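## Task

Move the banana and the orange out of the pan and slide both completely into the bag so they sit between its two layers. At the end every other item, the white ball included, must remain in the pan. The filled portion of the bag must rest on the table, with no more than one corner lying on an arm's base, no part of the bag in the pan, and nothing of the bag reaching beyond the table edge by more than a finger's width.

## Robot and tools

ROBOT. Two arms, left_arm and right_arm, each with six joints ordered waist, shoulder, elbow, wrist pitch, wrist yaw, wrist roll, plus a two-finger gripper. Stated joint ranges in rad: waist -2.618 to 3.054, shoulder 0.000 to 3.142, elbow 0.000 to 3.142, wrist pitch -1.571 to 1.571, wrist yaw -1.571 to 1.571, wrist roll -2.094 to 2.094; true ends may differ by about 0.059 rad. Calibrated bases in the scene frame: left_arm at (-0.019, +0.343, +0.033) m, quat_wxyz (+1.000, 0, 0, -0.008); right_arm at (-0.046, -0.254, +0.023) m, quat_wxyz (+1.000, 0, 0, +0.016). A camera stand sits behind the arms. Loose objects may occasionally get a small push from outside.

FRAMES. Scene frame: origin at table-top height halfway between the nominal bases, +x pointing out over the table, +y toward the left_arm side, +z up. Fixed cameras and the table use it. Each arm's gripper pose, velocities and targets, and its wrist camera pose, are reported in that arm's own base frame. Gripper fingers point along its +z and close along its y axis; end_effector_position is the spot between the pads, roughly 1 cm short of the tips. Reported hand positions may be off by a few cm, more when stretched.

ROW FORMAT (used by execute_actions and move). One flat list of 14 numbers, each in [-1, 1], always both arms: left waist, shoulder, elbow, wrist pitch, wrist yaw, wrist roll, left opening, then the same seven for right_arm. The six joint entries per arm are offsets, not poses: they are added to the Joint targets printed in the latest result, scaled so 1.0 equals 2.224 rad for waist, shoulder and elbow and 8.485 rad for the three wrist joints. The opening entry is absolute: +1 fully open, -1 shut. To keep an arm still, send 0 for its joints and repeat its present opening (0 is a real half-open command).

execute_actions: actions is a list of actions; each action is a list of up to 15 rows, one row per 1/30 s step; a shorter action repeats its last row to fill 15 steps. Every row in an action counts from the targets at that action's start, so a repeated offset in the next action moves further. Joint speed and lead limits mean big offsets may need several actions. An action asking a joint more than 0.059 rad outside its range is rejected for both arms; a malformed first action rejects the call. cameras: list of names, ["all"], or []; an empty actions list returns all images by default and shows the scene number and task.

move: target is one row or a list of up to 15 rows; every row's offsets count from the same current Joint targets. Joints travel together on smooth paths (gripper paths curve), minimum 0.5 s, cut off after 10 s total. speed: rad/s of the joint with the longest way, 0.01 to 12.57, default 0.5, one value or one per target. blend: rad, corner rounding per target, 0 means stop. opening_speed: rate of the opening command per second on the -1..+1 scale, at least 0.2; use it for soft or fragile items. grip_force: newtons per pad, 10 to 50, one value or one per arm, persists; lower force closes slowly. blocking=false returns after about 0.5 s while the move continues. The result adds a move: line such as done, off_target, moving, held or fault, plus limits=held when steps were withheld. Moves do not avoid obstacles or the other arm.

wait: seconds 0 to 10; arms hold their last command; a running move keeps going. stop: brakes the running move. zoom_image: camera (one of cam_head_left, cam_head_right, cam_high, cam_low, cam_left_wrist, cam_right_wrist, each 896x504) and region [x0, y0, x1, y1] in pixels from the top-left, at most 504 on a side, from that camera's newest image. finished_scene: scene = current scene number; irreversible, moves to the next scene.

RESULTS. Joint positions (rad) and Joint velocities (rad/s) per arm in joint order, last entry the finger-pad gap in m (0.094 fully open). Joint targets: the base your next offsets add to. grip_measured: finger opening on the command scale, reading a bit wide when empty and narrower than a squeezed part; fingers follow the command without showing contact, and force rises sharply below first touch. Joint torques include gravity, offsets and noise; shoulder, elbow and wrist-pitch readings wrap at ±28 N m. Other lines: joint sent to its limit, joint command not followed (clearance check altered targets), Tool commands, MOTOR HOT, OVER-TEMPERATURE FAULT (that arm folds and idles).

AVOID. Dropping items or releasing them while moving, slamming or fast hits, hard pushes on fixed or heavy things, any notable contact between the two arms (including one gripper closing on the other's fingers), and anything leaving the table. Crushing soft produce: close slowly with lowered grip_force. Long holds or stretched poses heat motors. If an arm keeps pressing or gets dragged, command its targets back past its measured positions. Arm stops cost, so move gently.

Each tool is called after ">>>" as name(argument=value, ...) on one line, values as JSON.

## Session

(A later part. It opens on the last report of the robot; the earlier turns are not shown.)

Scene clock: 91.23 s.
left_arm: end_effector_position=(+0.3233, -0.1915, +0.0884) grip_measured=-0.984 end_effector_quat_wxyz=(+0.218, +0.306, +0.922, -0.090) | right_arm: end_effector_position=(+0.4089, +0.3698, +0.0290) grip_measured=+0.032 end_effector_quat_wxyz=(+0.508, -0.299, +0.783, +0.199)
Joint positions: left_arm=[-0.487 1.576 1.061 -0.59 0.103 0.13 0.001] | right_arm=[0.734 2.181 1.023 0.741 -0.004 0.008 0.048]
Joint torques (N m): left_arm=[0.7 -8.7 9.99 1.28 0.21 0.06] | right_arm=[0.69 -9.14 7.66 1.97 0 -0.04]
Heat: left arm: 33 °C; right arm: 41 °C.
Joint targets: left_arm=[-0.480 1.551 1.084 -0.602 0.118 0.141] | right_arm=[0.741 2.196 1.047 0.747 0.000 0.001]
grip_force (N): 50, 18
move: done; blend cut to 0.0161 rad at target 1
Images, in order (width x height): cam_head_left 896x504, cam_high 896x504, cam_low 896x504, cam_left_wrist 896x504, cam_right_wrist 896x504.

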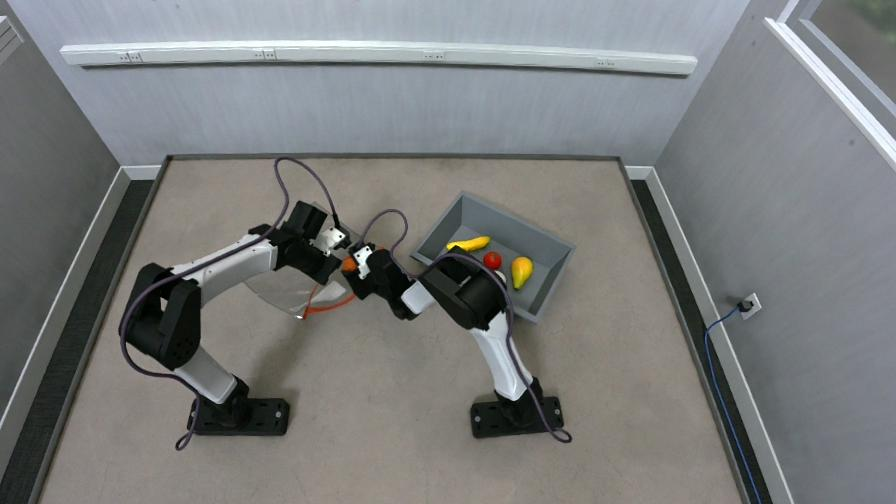

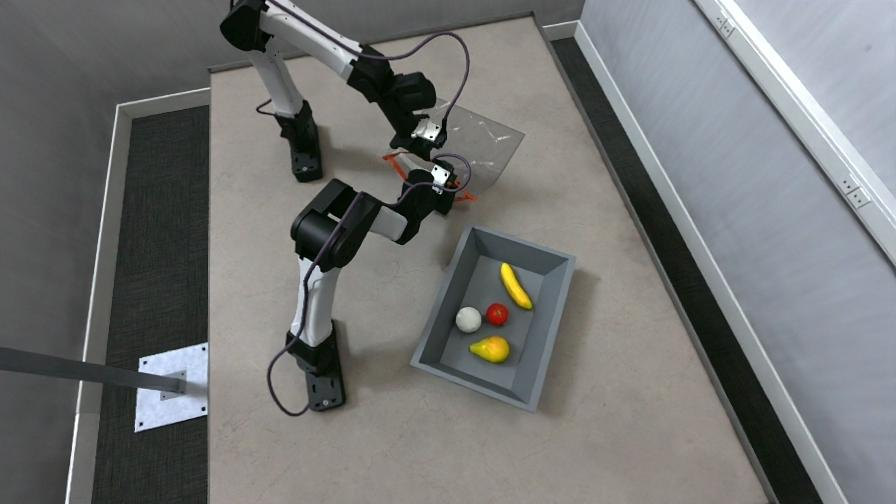

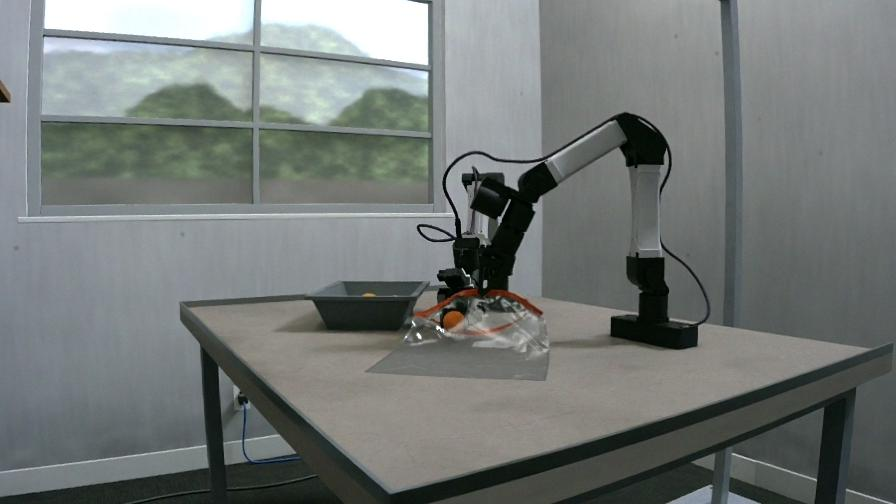

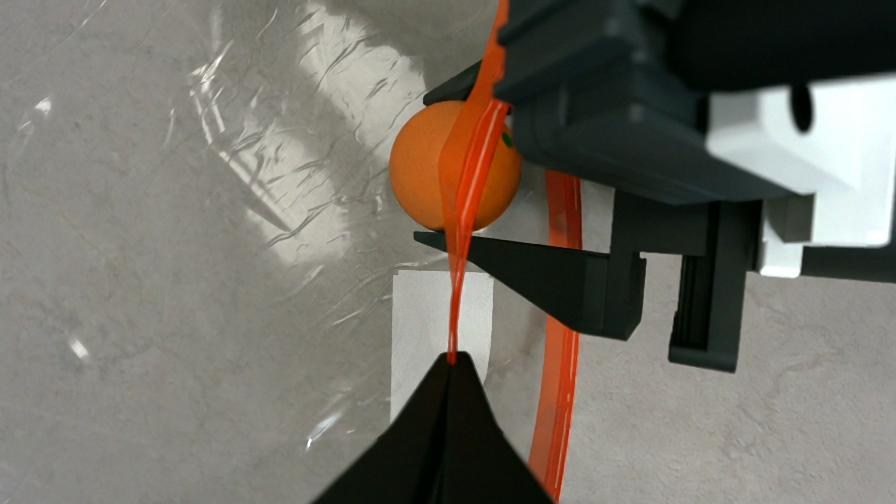

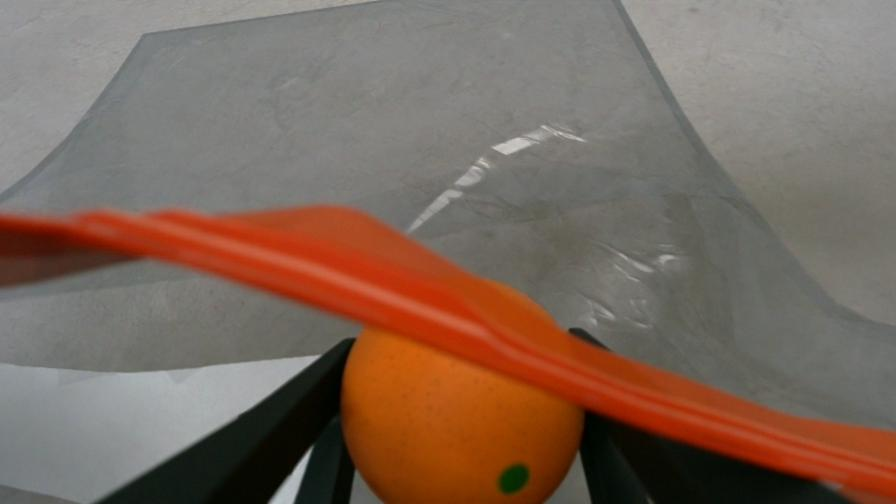

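>>> move(target=[[0,0,0,0,0,0,-1,0,0.0535,0.0895,-0.0094,0,0,0.03],[0,0,0,0,0,0,-1,0,0.0625,0.0895,-0.0070,0,0,0.03]], speed=0.2, blend=0.02, cameras=["cam_low","cam_right_wrist","cam_left_wrist","cam_head_left","cam_high"])

>>> zoom_image(camera="cam_low", region=[350, 200, 600, 400])

>>> zoom_image(camera="cam_high", region=[360, 70, 560, 240])

>>> zoom_image(camera="cam_head_left", region=[220, 180, 420, 350])

Scene clock: 93.93 s.
left_arm: end_effector_position=(+0.3232, -0.1914, +0.0884) grip_measured=-0.984 end_effector_quat_wxyz=(+0.218, +0.306, +0.922, -0.090) | right_arm: end_effector_position=(+0.4382, +0.3962, +0.0126) grip_measured=+0.032 end_effector_quat_wxyz=(+0.504, -0.300, +0.786, +0.198)
Joint positions: left_arm=[-0.487 1.576 1.061 -0.59 0.103 0.13 0.001] | right_arm=[0.734 2.323 1.223 0.672 -0.004 0.008 0.048]
Joint torques (N m): left_arm=[0.7 -8.66 9.95 1.28 0.22 0.05] | right_arm=[0.68 -10.32 7.84 2.08 0.01 -0.04]
Heat: left arm: 33 °C; right arm: 42 °C.
Joint targets: left_arm=[-0.480 1.551 1.084 -0.602 0.118 0.141] | right_arm=[0.741 2.335 1.246 0.688 0.000 0.001]
grip_force (N): 50, 18
move: done; blend cut to 0.0102 rad at target 1
Images, in order (width x height): cam_head_left 896x504, cam_high 896x504, cam_low 896x504, cam_left_wrist 896x504, cam_right_wrist 896x504.

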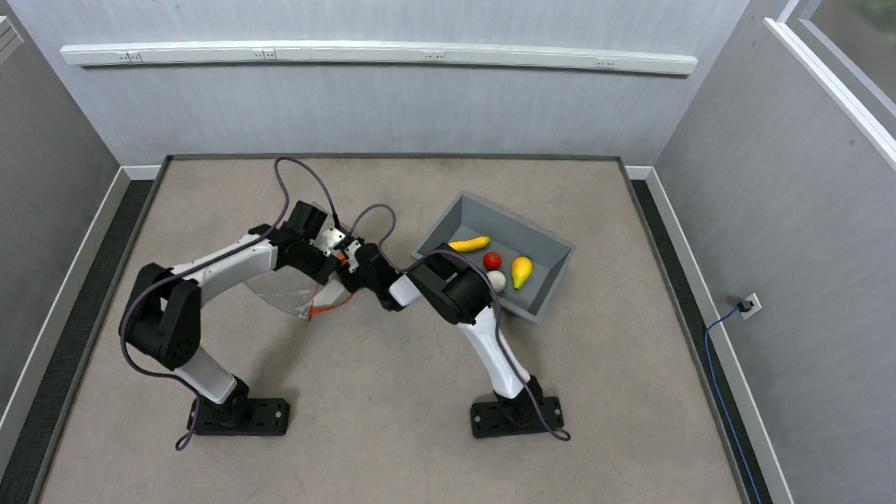

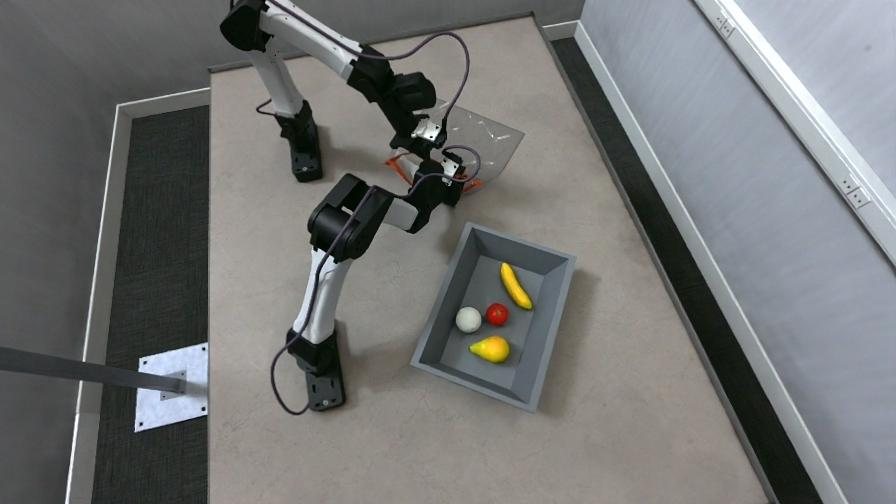

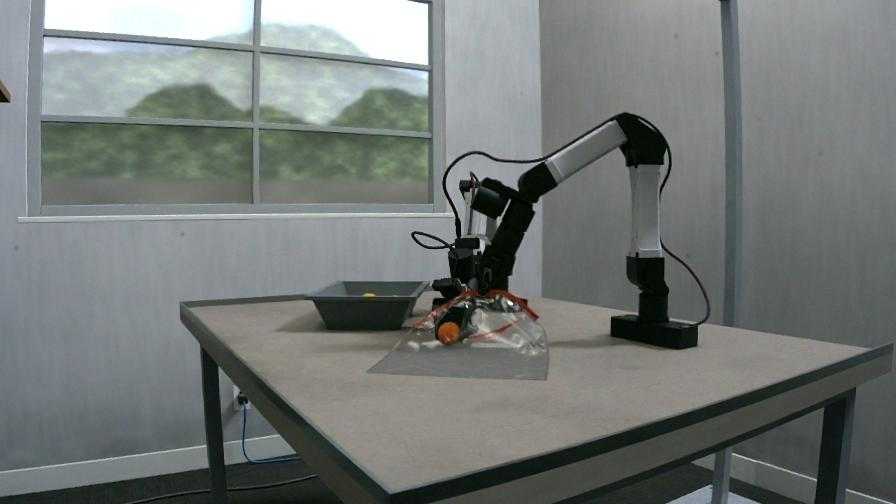

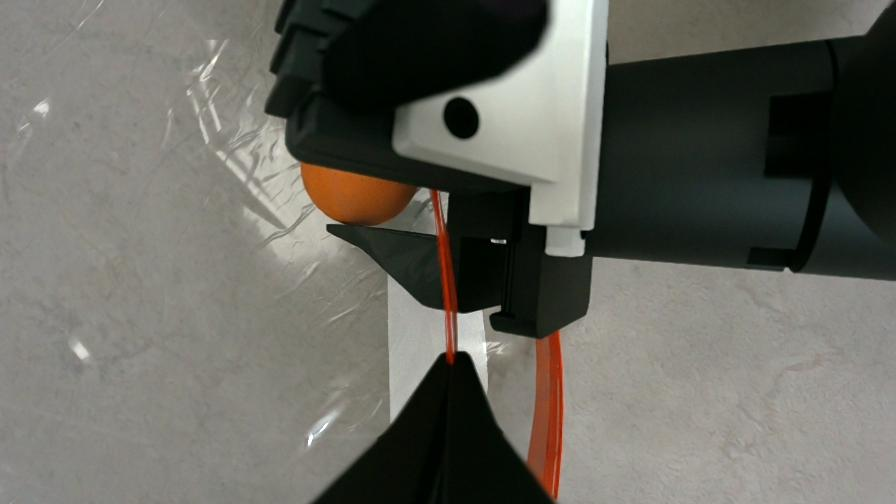

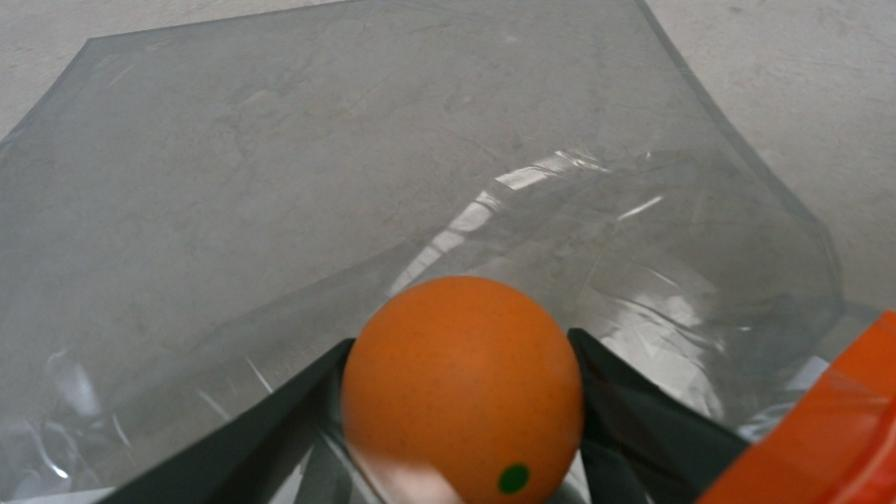

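Scaled by 2.016 from the camera's 896x504 image, which has a finer 1280x720 frame.

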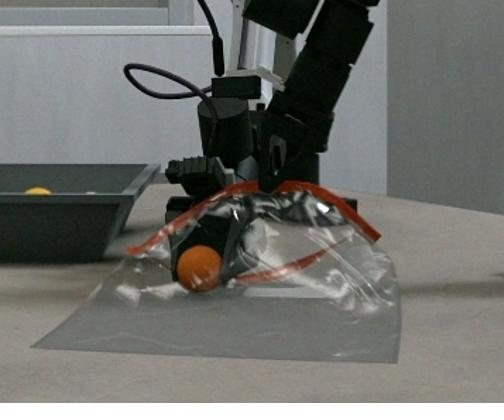

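Scaled by 2.520 from the camera's 896x504 image, which has a finer 1280x720 frame.

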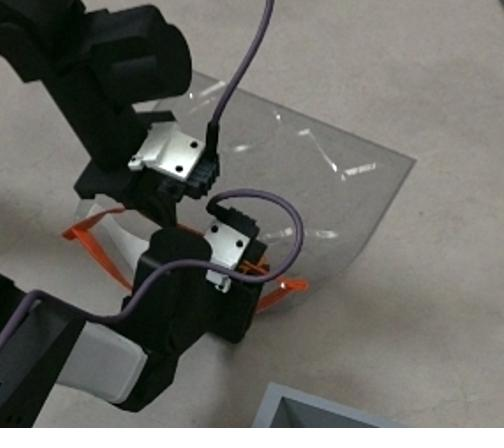

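Scaled by 2.520 from the camera's 896x504 image, which has a finer 1280x720 frame.

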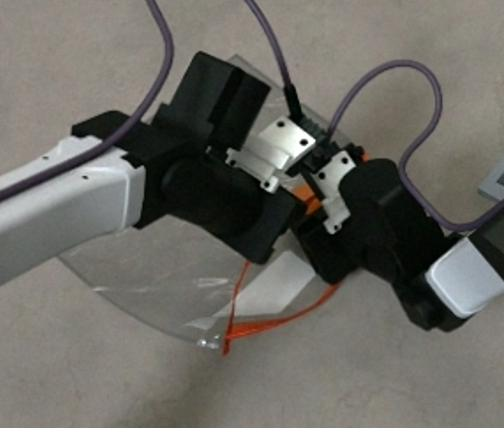

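>>> move(target=[0,0,0,0,0,0,-1,0,0,0,0,0,0,0.22], opening_speed=0.25, cameras=["cam_right_wrist","cam_left_wrist"])

Scene clock: 95.27 s.
left_arm: end_effector_position=(+0.3232, -0.1914, +0.0884) grip_measured=-0.984 end_effector_quat_wxyz=(+0.218, +0.306, +0.922, -0.090) | right_arm: end_effector_position=(+0.4382, +0.3962, +0.0126) grip_measured=+0.219 end_effector_quat_wxyz=(+0.504, -0.300, +0.786, +0.198)
Joint positions: left_arm=[-0.487 1.576 1.061 -0.59 0.103 0.13 0.001] | right_arm=[0.734 2.323 1.223 0.672 -0.004 0.008 0.057]
Joint torques (N m): left_arm=[0.73 -8.73 9.94 1.29 0.22 0.06] | right_arm=[0.69 -10.56 7.8 2.04 0 -0.04]
Heat: left arm: 33 °C; right arm: 42 °C.
Joint targets: left_arm=[-0.480 1.551 1.084 -0.602 0.118 0.141] | right_arm=[0.741 2.335 1.246 0.688 0.000 0.001]
grip_force (N): 50, 18
move: done
Images, in order (width x height): cam_left_wrist 896x504, cam_right_wrist 896x504.

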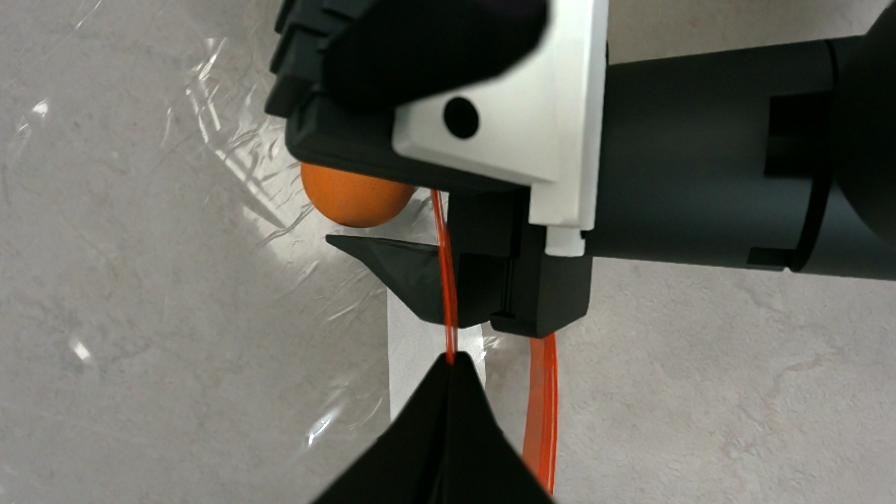

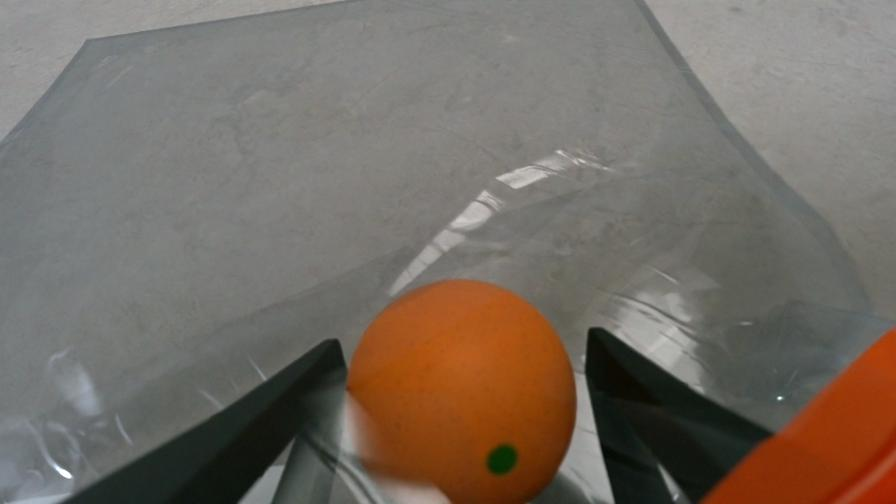

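>>> move(target=[[0,0,0,0,0,0,-1,0,-0.0463,-0.1007,0.0139,0,0,0.22],[0,0,0,0,0,0,-1,0,-0.0473,-0.1022,0.0141,0,0,-0.3]], speed=0.25, opening_speed=0.6, cameras=["cam_right_wrist","cam_left_wrist","cam_low"])

>>> zoom_image(camera="cam_low", region=[350, 200, 600, 400])

Scene clock: 99.87 s.
left_arm: end_effector_position=(+0.3232, -0.1914, +0.0884) grip_measured=-0.984 end_effector_quat_wxyz=(+0.218, +0.306, +0.922, -0.090) | right_arm: end_effector_position=(+0.4082, +0.3692, -0.0032) grip_measured=-0.299 end_effector_quat_wxyz=(+0.501, -0.302, +0.787, +0.195)
Joint positions: left_arm=[-0.487 1.576 1.061 -0.59 0.103 0.13 0.001] | right_arm=[0.734 2.275 1.027 0.811 -0.004 0.004 0.033]
Joint torques (N m): left_arm=[0.72 -8.7 9.98 1.28 0.21 0.06] | right_arm=[0.69 -14.6 4.15 1.84 0 0]
Heat: left arm: 34 °C; right arm: 43 °C.
Joint targets: left_arm=[-0.480 1.551 1.084 -0.602 0.118 0.141] | right_arm=[0.741 2.230 1.019 0.807 0.000 0.000]
grip_force (N): 50, 18
move: off_target (right_arm); target 2's new numbers were sent with right_arm's shoulder 0.045 rad from that target; right_arm: the shoulder is farthest, 0.045 rad from its target
Images, in order (width x height): cam_low 896x504, cam_left_wrist 896x504, cam_right_wrist 896x504.

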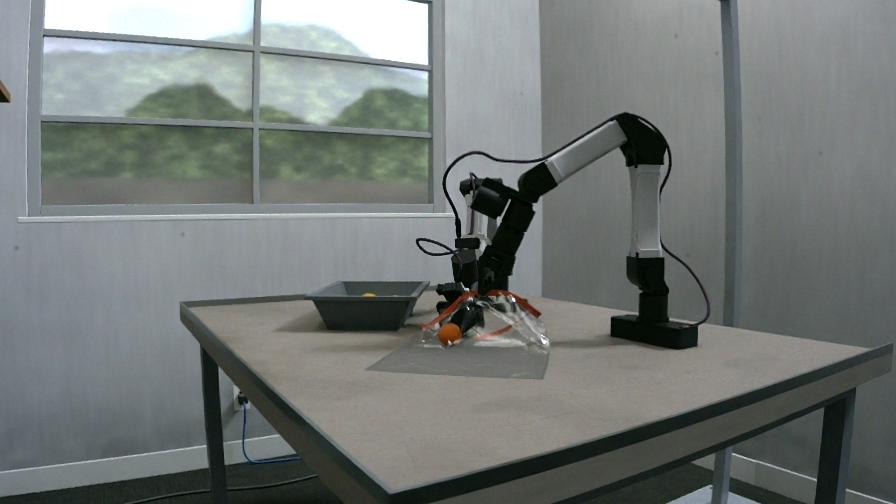

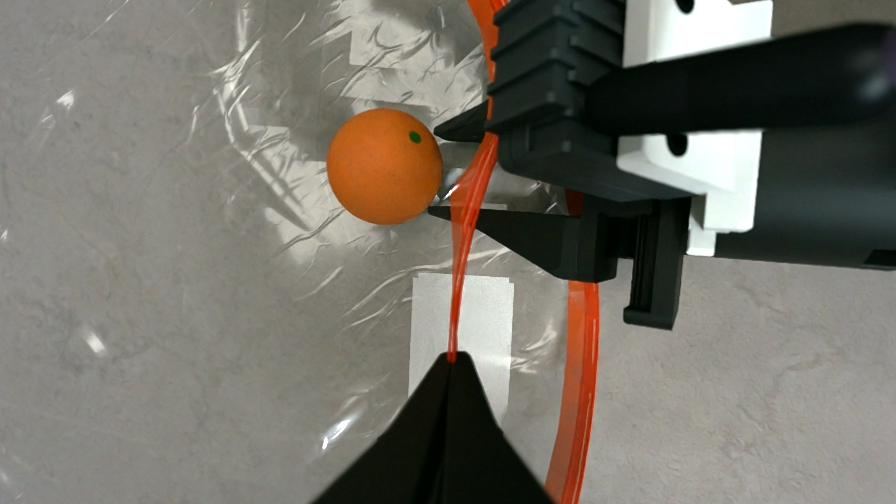

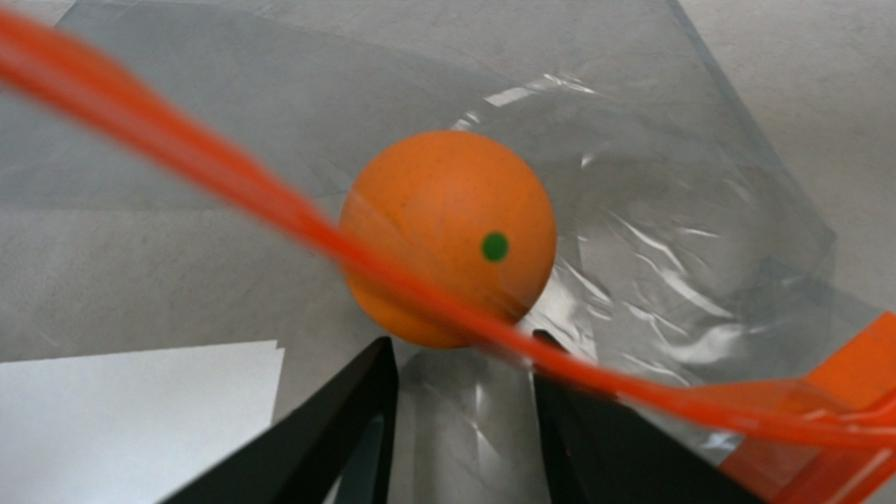

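Scaled by 2.016 from the camera's 896x504 image, which has a finer 1280x720 frame.

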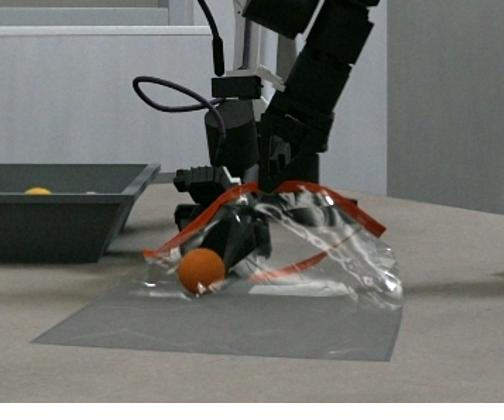

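>>> move(target=[0,0,0,0,0,0,-1,0,0.0764,0.1628,-0.0224,0,0,-0.3], speed=0.2, cameras=["cam_right_wrist","cam_left_wrist","cam_low"])

>>> zoom_image(camera="cam_low", region=[350, 200, 600, 400])

Scene clock: 102.53 s.
left_arm: end_effector_position=(+0.3232, -0.1914, +0.0884) grip_measured=-0.984 end_effector_quat_wxyz=(+0.218, +0.306, +0.922, -0.090) | right_arm: end_effector_position=(+0.4572, +0.4134, +0.0158) grip_measured=-0.299 end_effector_quat_wxyz=(+0.508, -0.300, +0.782, +0.198)
Joint positions: left_arm=[-0.487 1.576 1.061 -0.59 0.103 0.13 0.001] | right_arm=[0.734 2.384 1.355 0.613 -0.004 0.004 0.033]
Joint torques (N m): left_arm=[0.69 -8.73 9.95 1.29 0.22 0.06] | right_arm=[0.7 -10.91 8.4 1.94 0.01 0]
Heat: left arm: 34 °C; right arm: 43 °C.
Joint targets: left_arm=[-0.480 1.551 1.084 -0.602 0.118 0.141] | right_arm=[0.741 2.400 1.381 0.617 0.000 0.000]
grip_force (N): 50, 18
move: done
Images, in order (width x height): cam_low 896x504, cam_left_wrist 896x504, cam_right_wrist 896x504.

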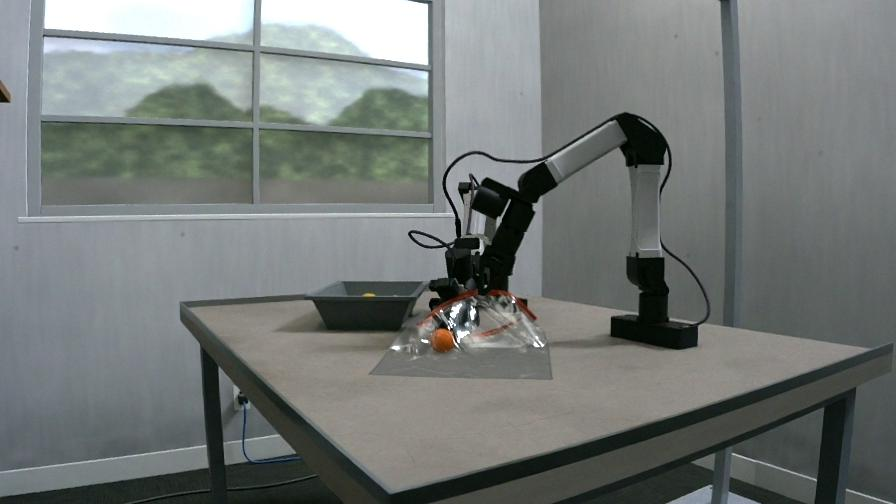

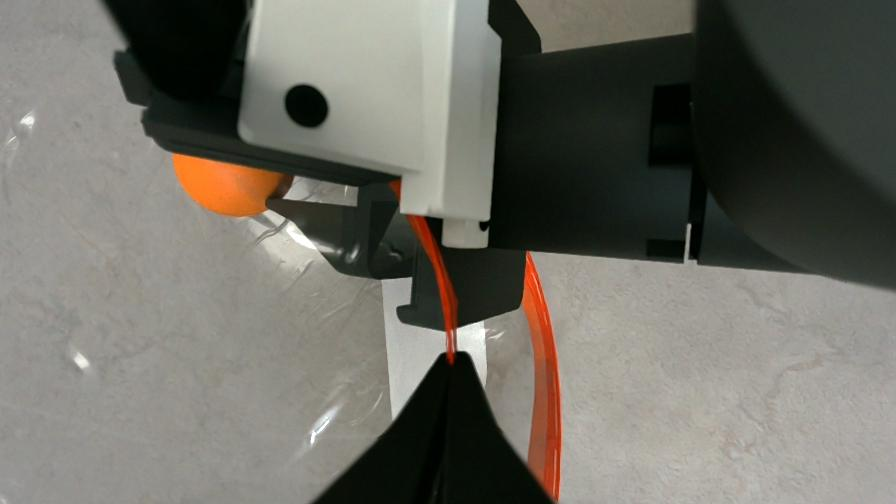

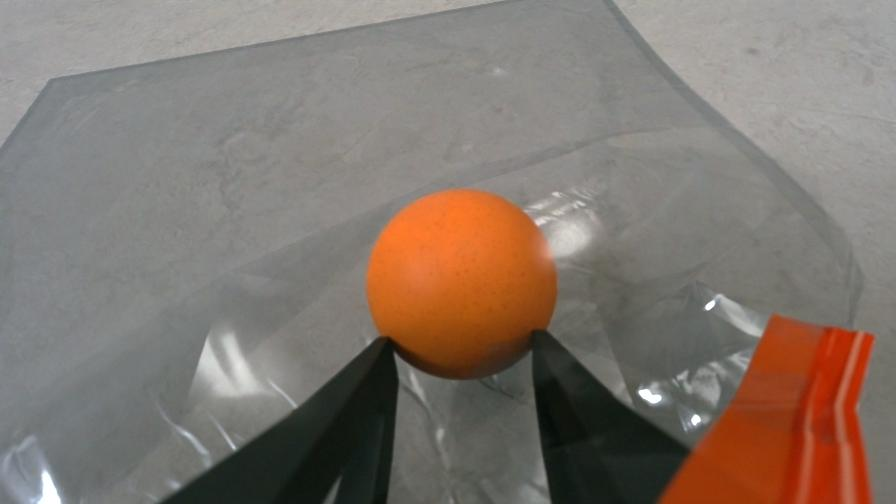

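Scaled by 2.016 from the camera's 896x504 image, which has a finer 1280x720 frame.

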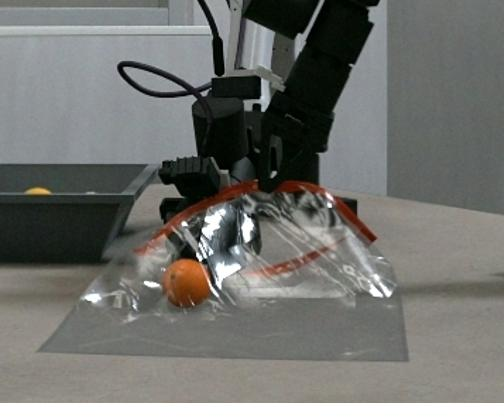

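>>> move(target=[[0,0,0,0,0,0,-1,0,-0.1079,-0.1502,0.0153,0,0,-0.3],[0,0,0,0,0,0,-1,0,-0.1709,-0.2531,0.0252,0,0,-0.3],[0,0,0,0,0,0,-1,0,-0.2293,-0.3696,0.0392,0,0,-0.3]], speed=0.3, blend=[0.03,0.03,0], cameras=["cam_right_wrist","cam_left_wrist","cam_low","cam_head_left"])

>>> zoom_image(camera="cam_low", region=[350, 200, 600, 400])

>>> zoom_image(camera="cam_head_left", region=[220, 180, 420, 350])

Scene clock: 121.10 s.
left_arm: end_effector_position=(+0.3226, -0.1912, +0.0881) grip_measured=-0.984 end_effector_quat_wxyz=(+0.217, +0.306, +0.923, -0.090) | right_arm: end_effector_position=(+0.3301, +0.2986, +0.0273) grip_measured=-0.299 end_effector_quat_wxyz=(+0.499, -0.302, +0.788, +0.194)
Joint positions: left_arm=[-0.487 1.576 1.061 -0.593 0.104 0.13 0.001] | right_arm=[0.734 1.929 0.561 0.928 -0.003 0.003 0.033]
Joint torques (N m): left_arm=[0.72 -8.73 9.95 1.32 0.21 0.06] | right_arm=[0.7 -10.85 4.12 2.06 0.01 0.01]
Heat: left arm: 36 °C; right arm: 47 °C.
Joint targets: left_arm=[-0.480 1.551 1.084 -0.602 0.118 0.141] | right_arm=[0.741 1.890 0.558 0.950 0.000 0.000]
grip_force (N): 50, 18
move: off_target (right_arm); right_arm: the shoulder is farthest, 0.039 rad from its target
Images, in order (width x height): cam_head_left 896x504, cam_low 896x504, cam_left_wrist 896x504, cam_right_wrist 896x504.

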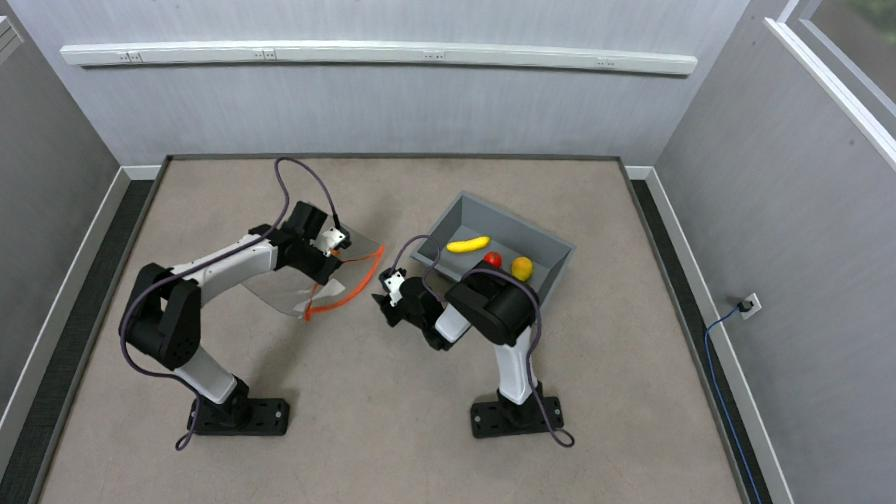

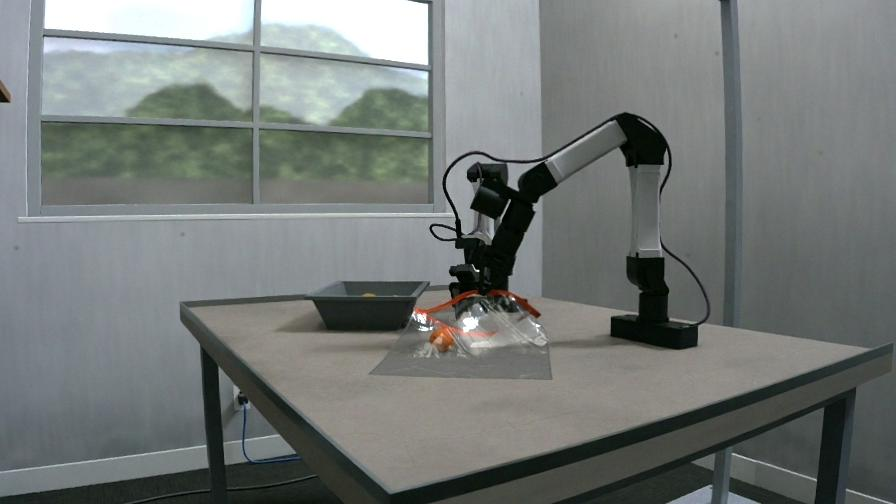

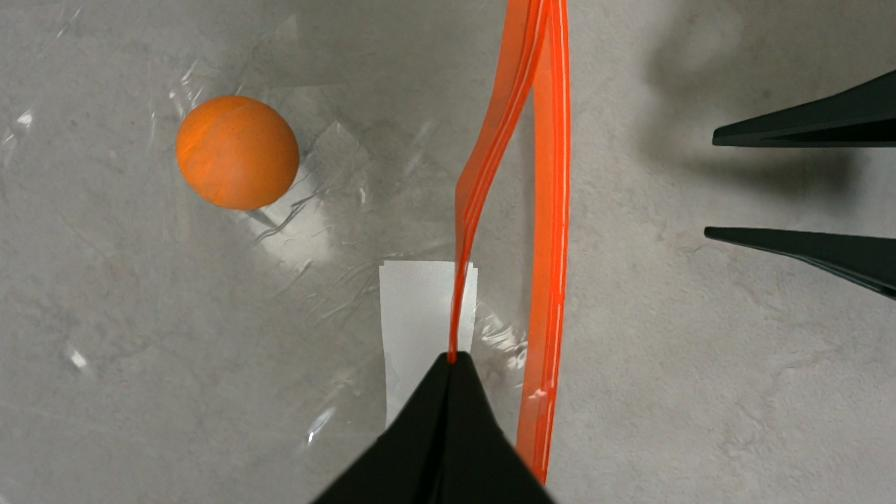

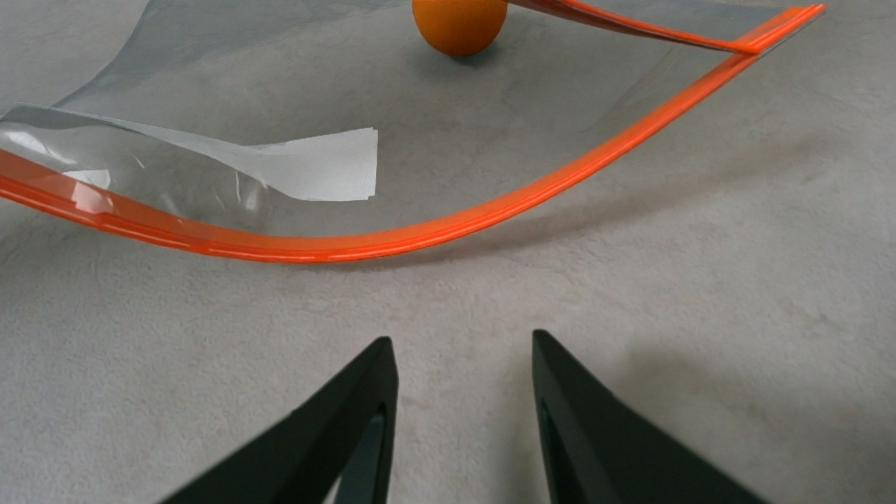

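Scaled by 2.016 from the camera's 896x504 image, which has a finer 1280x720 frame.

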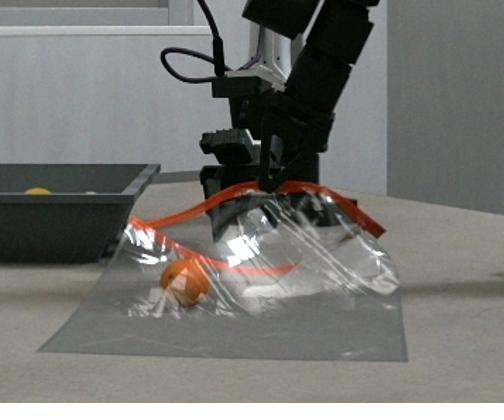

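Scaled by 2.520 from the camera's 896x504 image, which has a finer 1280x720 frame.

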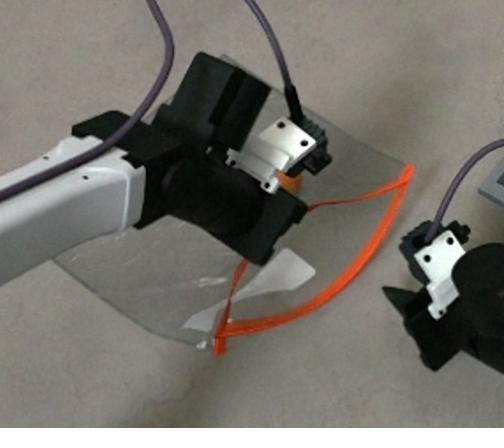

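>>> move(target=[[0,0,0,0,0,0,-1,0,-0.1853,-0.0220,-0.0468,0,0,-0.3],[0,0,0,0,0,0,-1,-0.1084,-0.1592,0.2815,-0.1743,0,0.03,-0.3],[0,0,0,0,0,0,-1,-0.2641,0.1583,0.6901,-0.2538,0,0.1747,0.4]], speed=0.7, blend=[0.08,0.15,0], cameras=["all"])

>>> zoom_image(camera="cam_low", region=[350, 200, 600, 400])

>>> zoom_image(camera="cam_high", region=[360, 90, 600, 270])

Scene clock: 130.10 s.
left_arm: end_effector_position=(+0.3226, -0.1912, +0.0881) grip_measured=-0.984 end_effector_quat_wxyz=(+0.217, +0.306, +0.923, -0.090) | right_arm: end_effector_position=(+0.4787, +0.0750, +0.0989) grip_measured=+0.399 end_effector_quat_wxyz=(+0.070, +0.610, +0.785, +0.077)
Joint positions: left_arm=[-0.487 1.576 1.061 -0.593 0.104 0.13 0.001] | right_arm=[0.154 2.23 2.066 -1.199 -0.004 1.476 0.066]
Joint torques (N m): left_arm=[0.75 -8.73 9.95 1.32 0.21 0.05] | right_arm=[-0.06 -10.7 8.98 0.56 0.06 0.12]
Heat: left arm: 37 °C; right arm: 46 °C.
Joint targets: left_arm=[-0.480 1.551 1.084 -0.602 0.118 0.141] | right_arm=[0.153 2.242 2.093 -1.204 0.000 1.483]
grip_force (N): 50, 18
move: done

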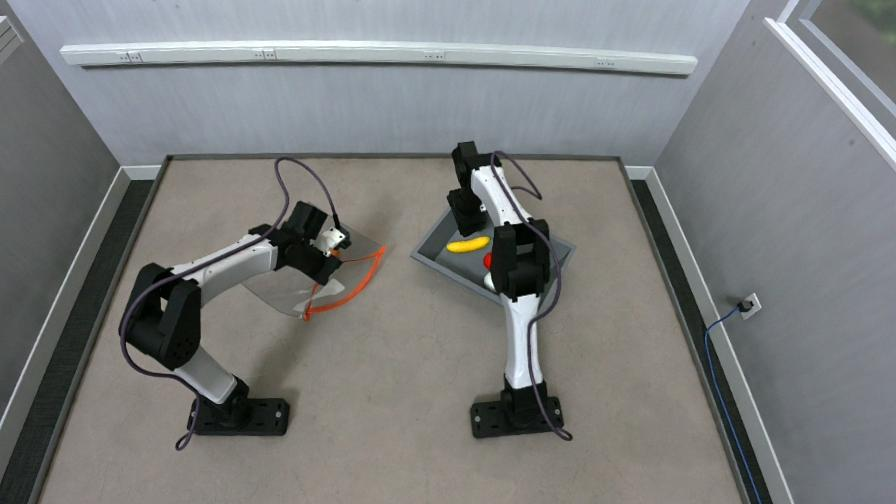

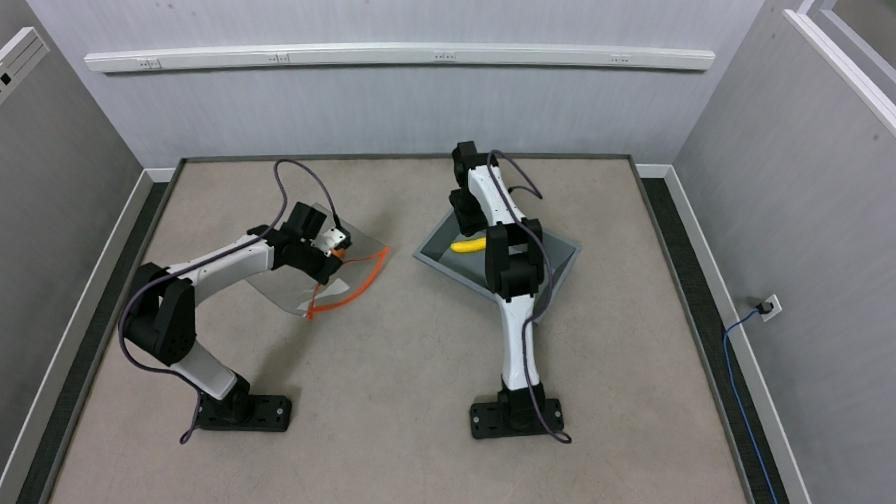

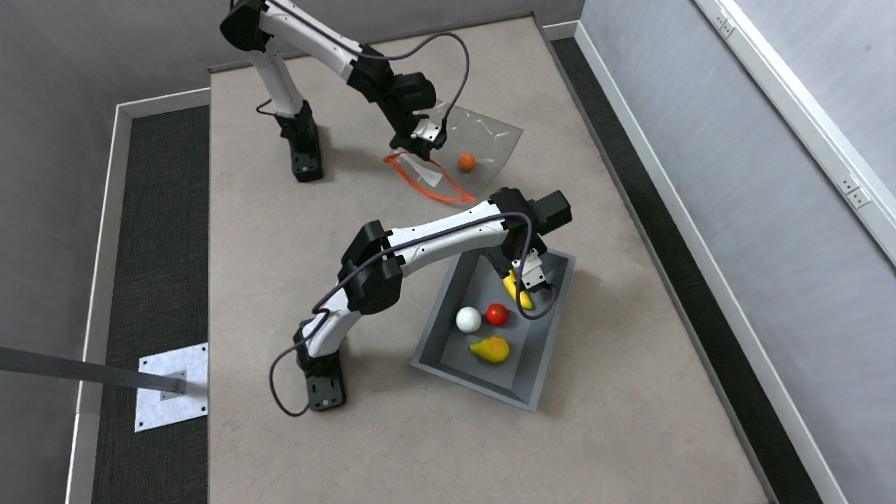

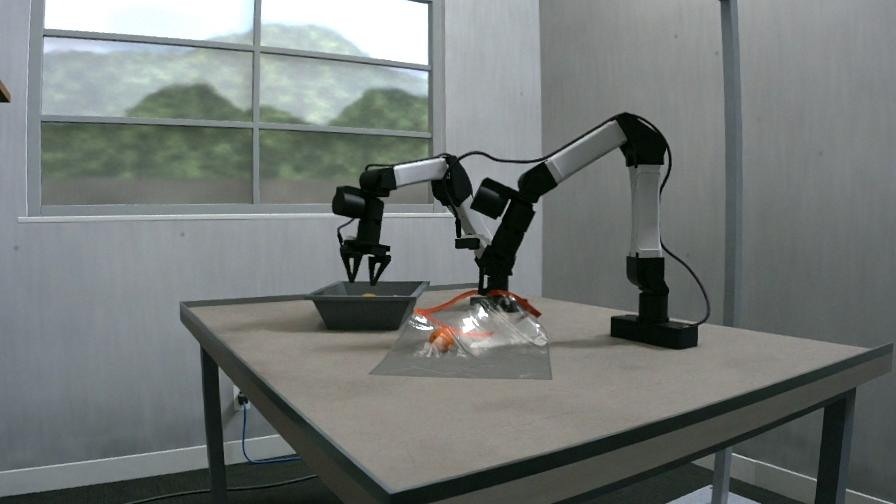

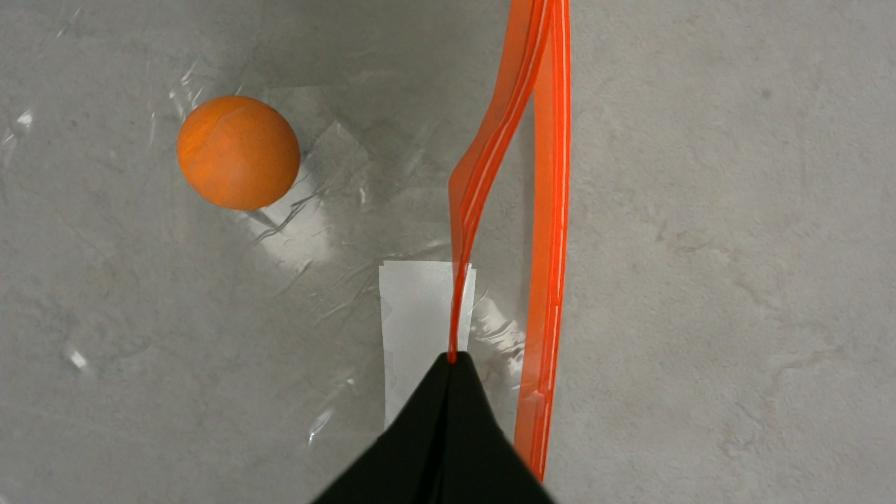

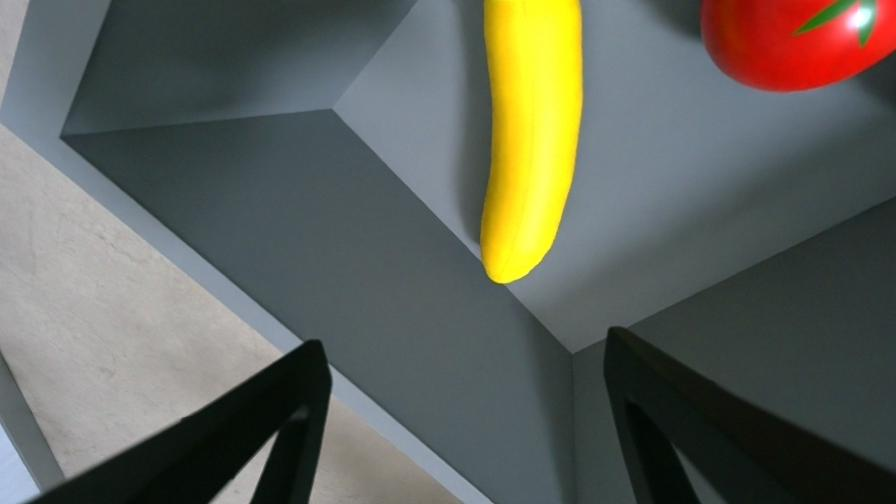

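Scaled by 2.016 from the camera's 896x504 image, which has a finer 1280x720 frame.

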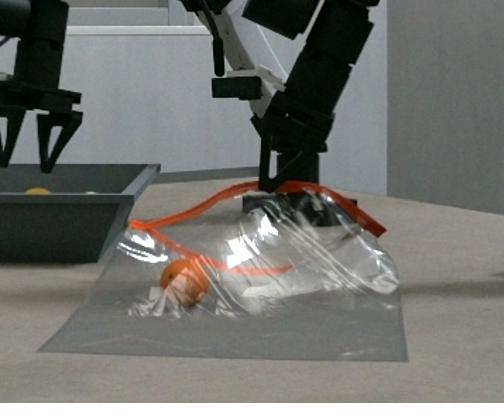

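Scaled by 2.100 from the camera's 896x504 image, which has a finer 1280x720 frame.

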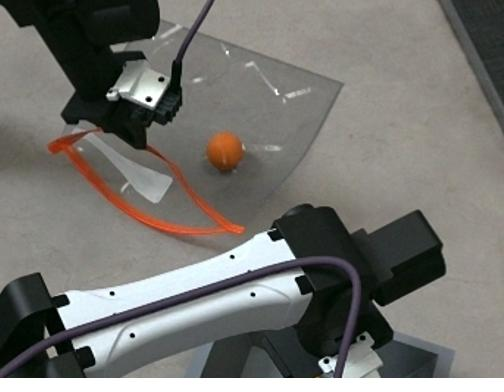

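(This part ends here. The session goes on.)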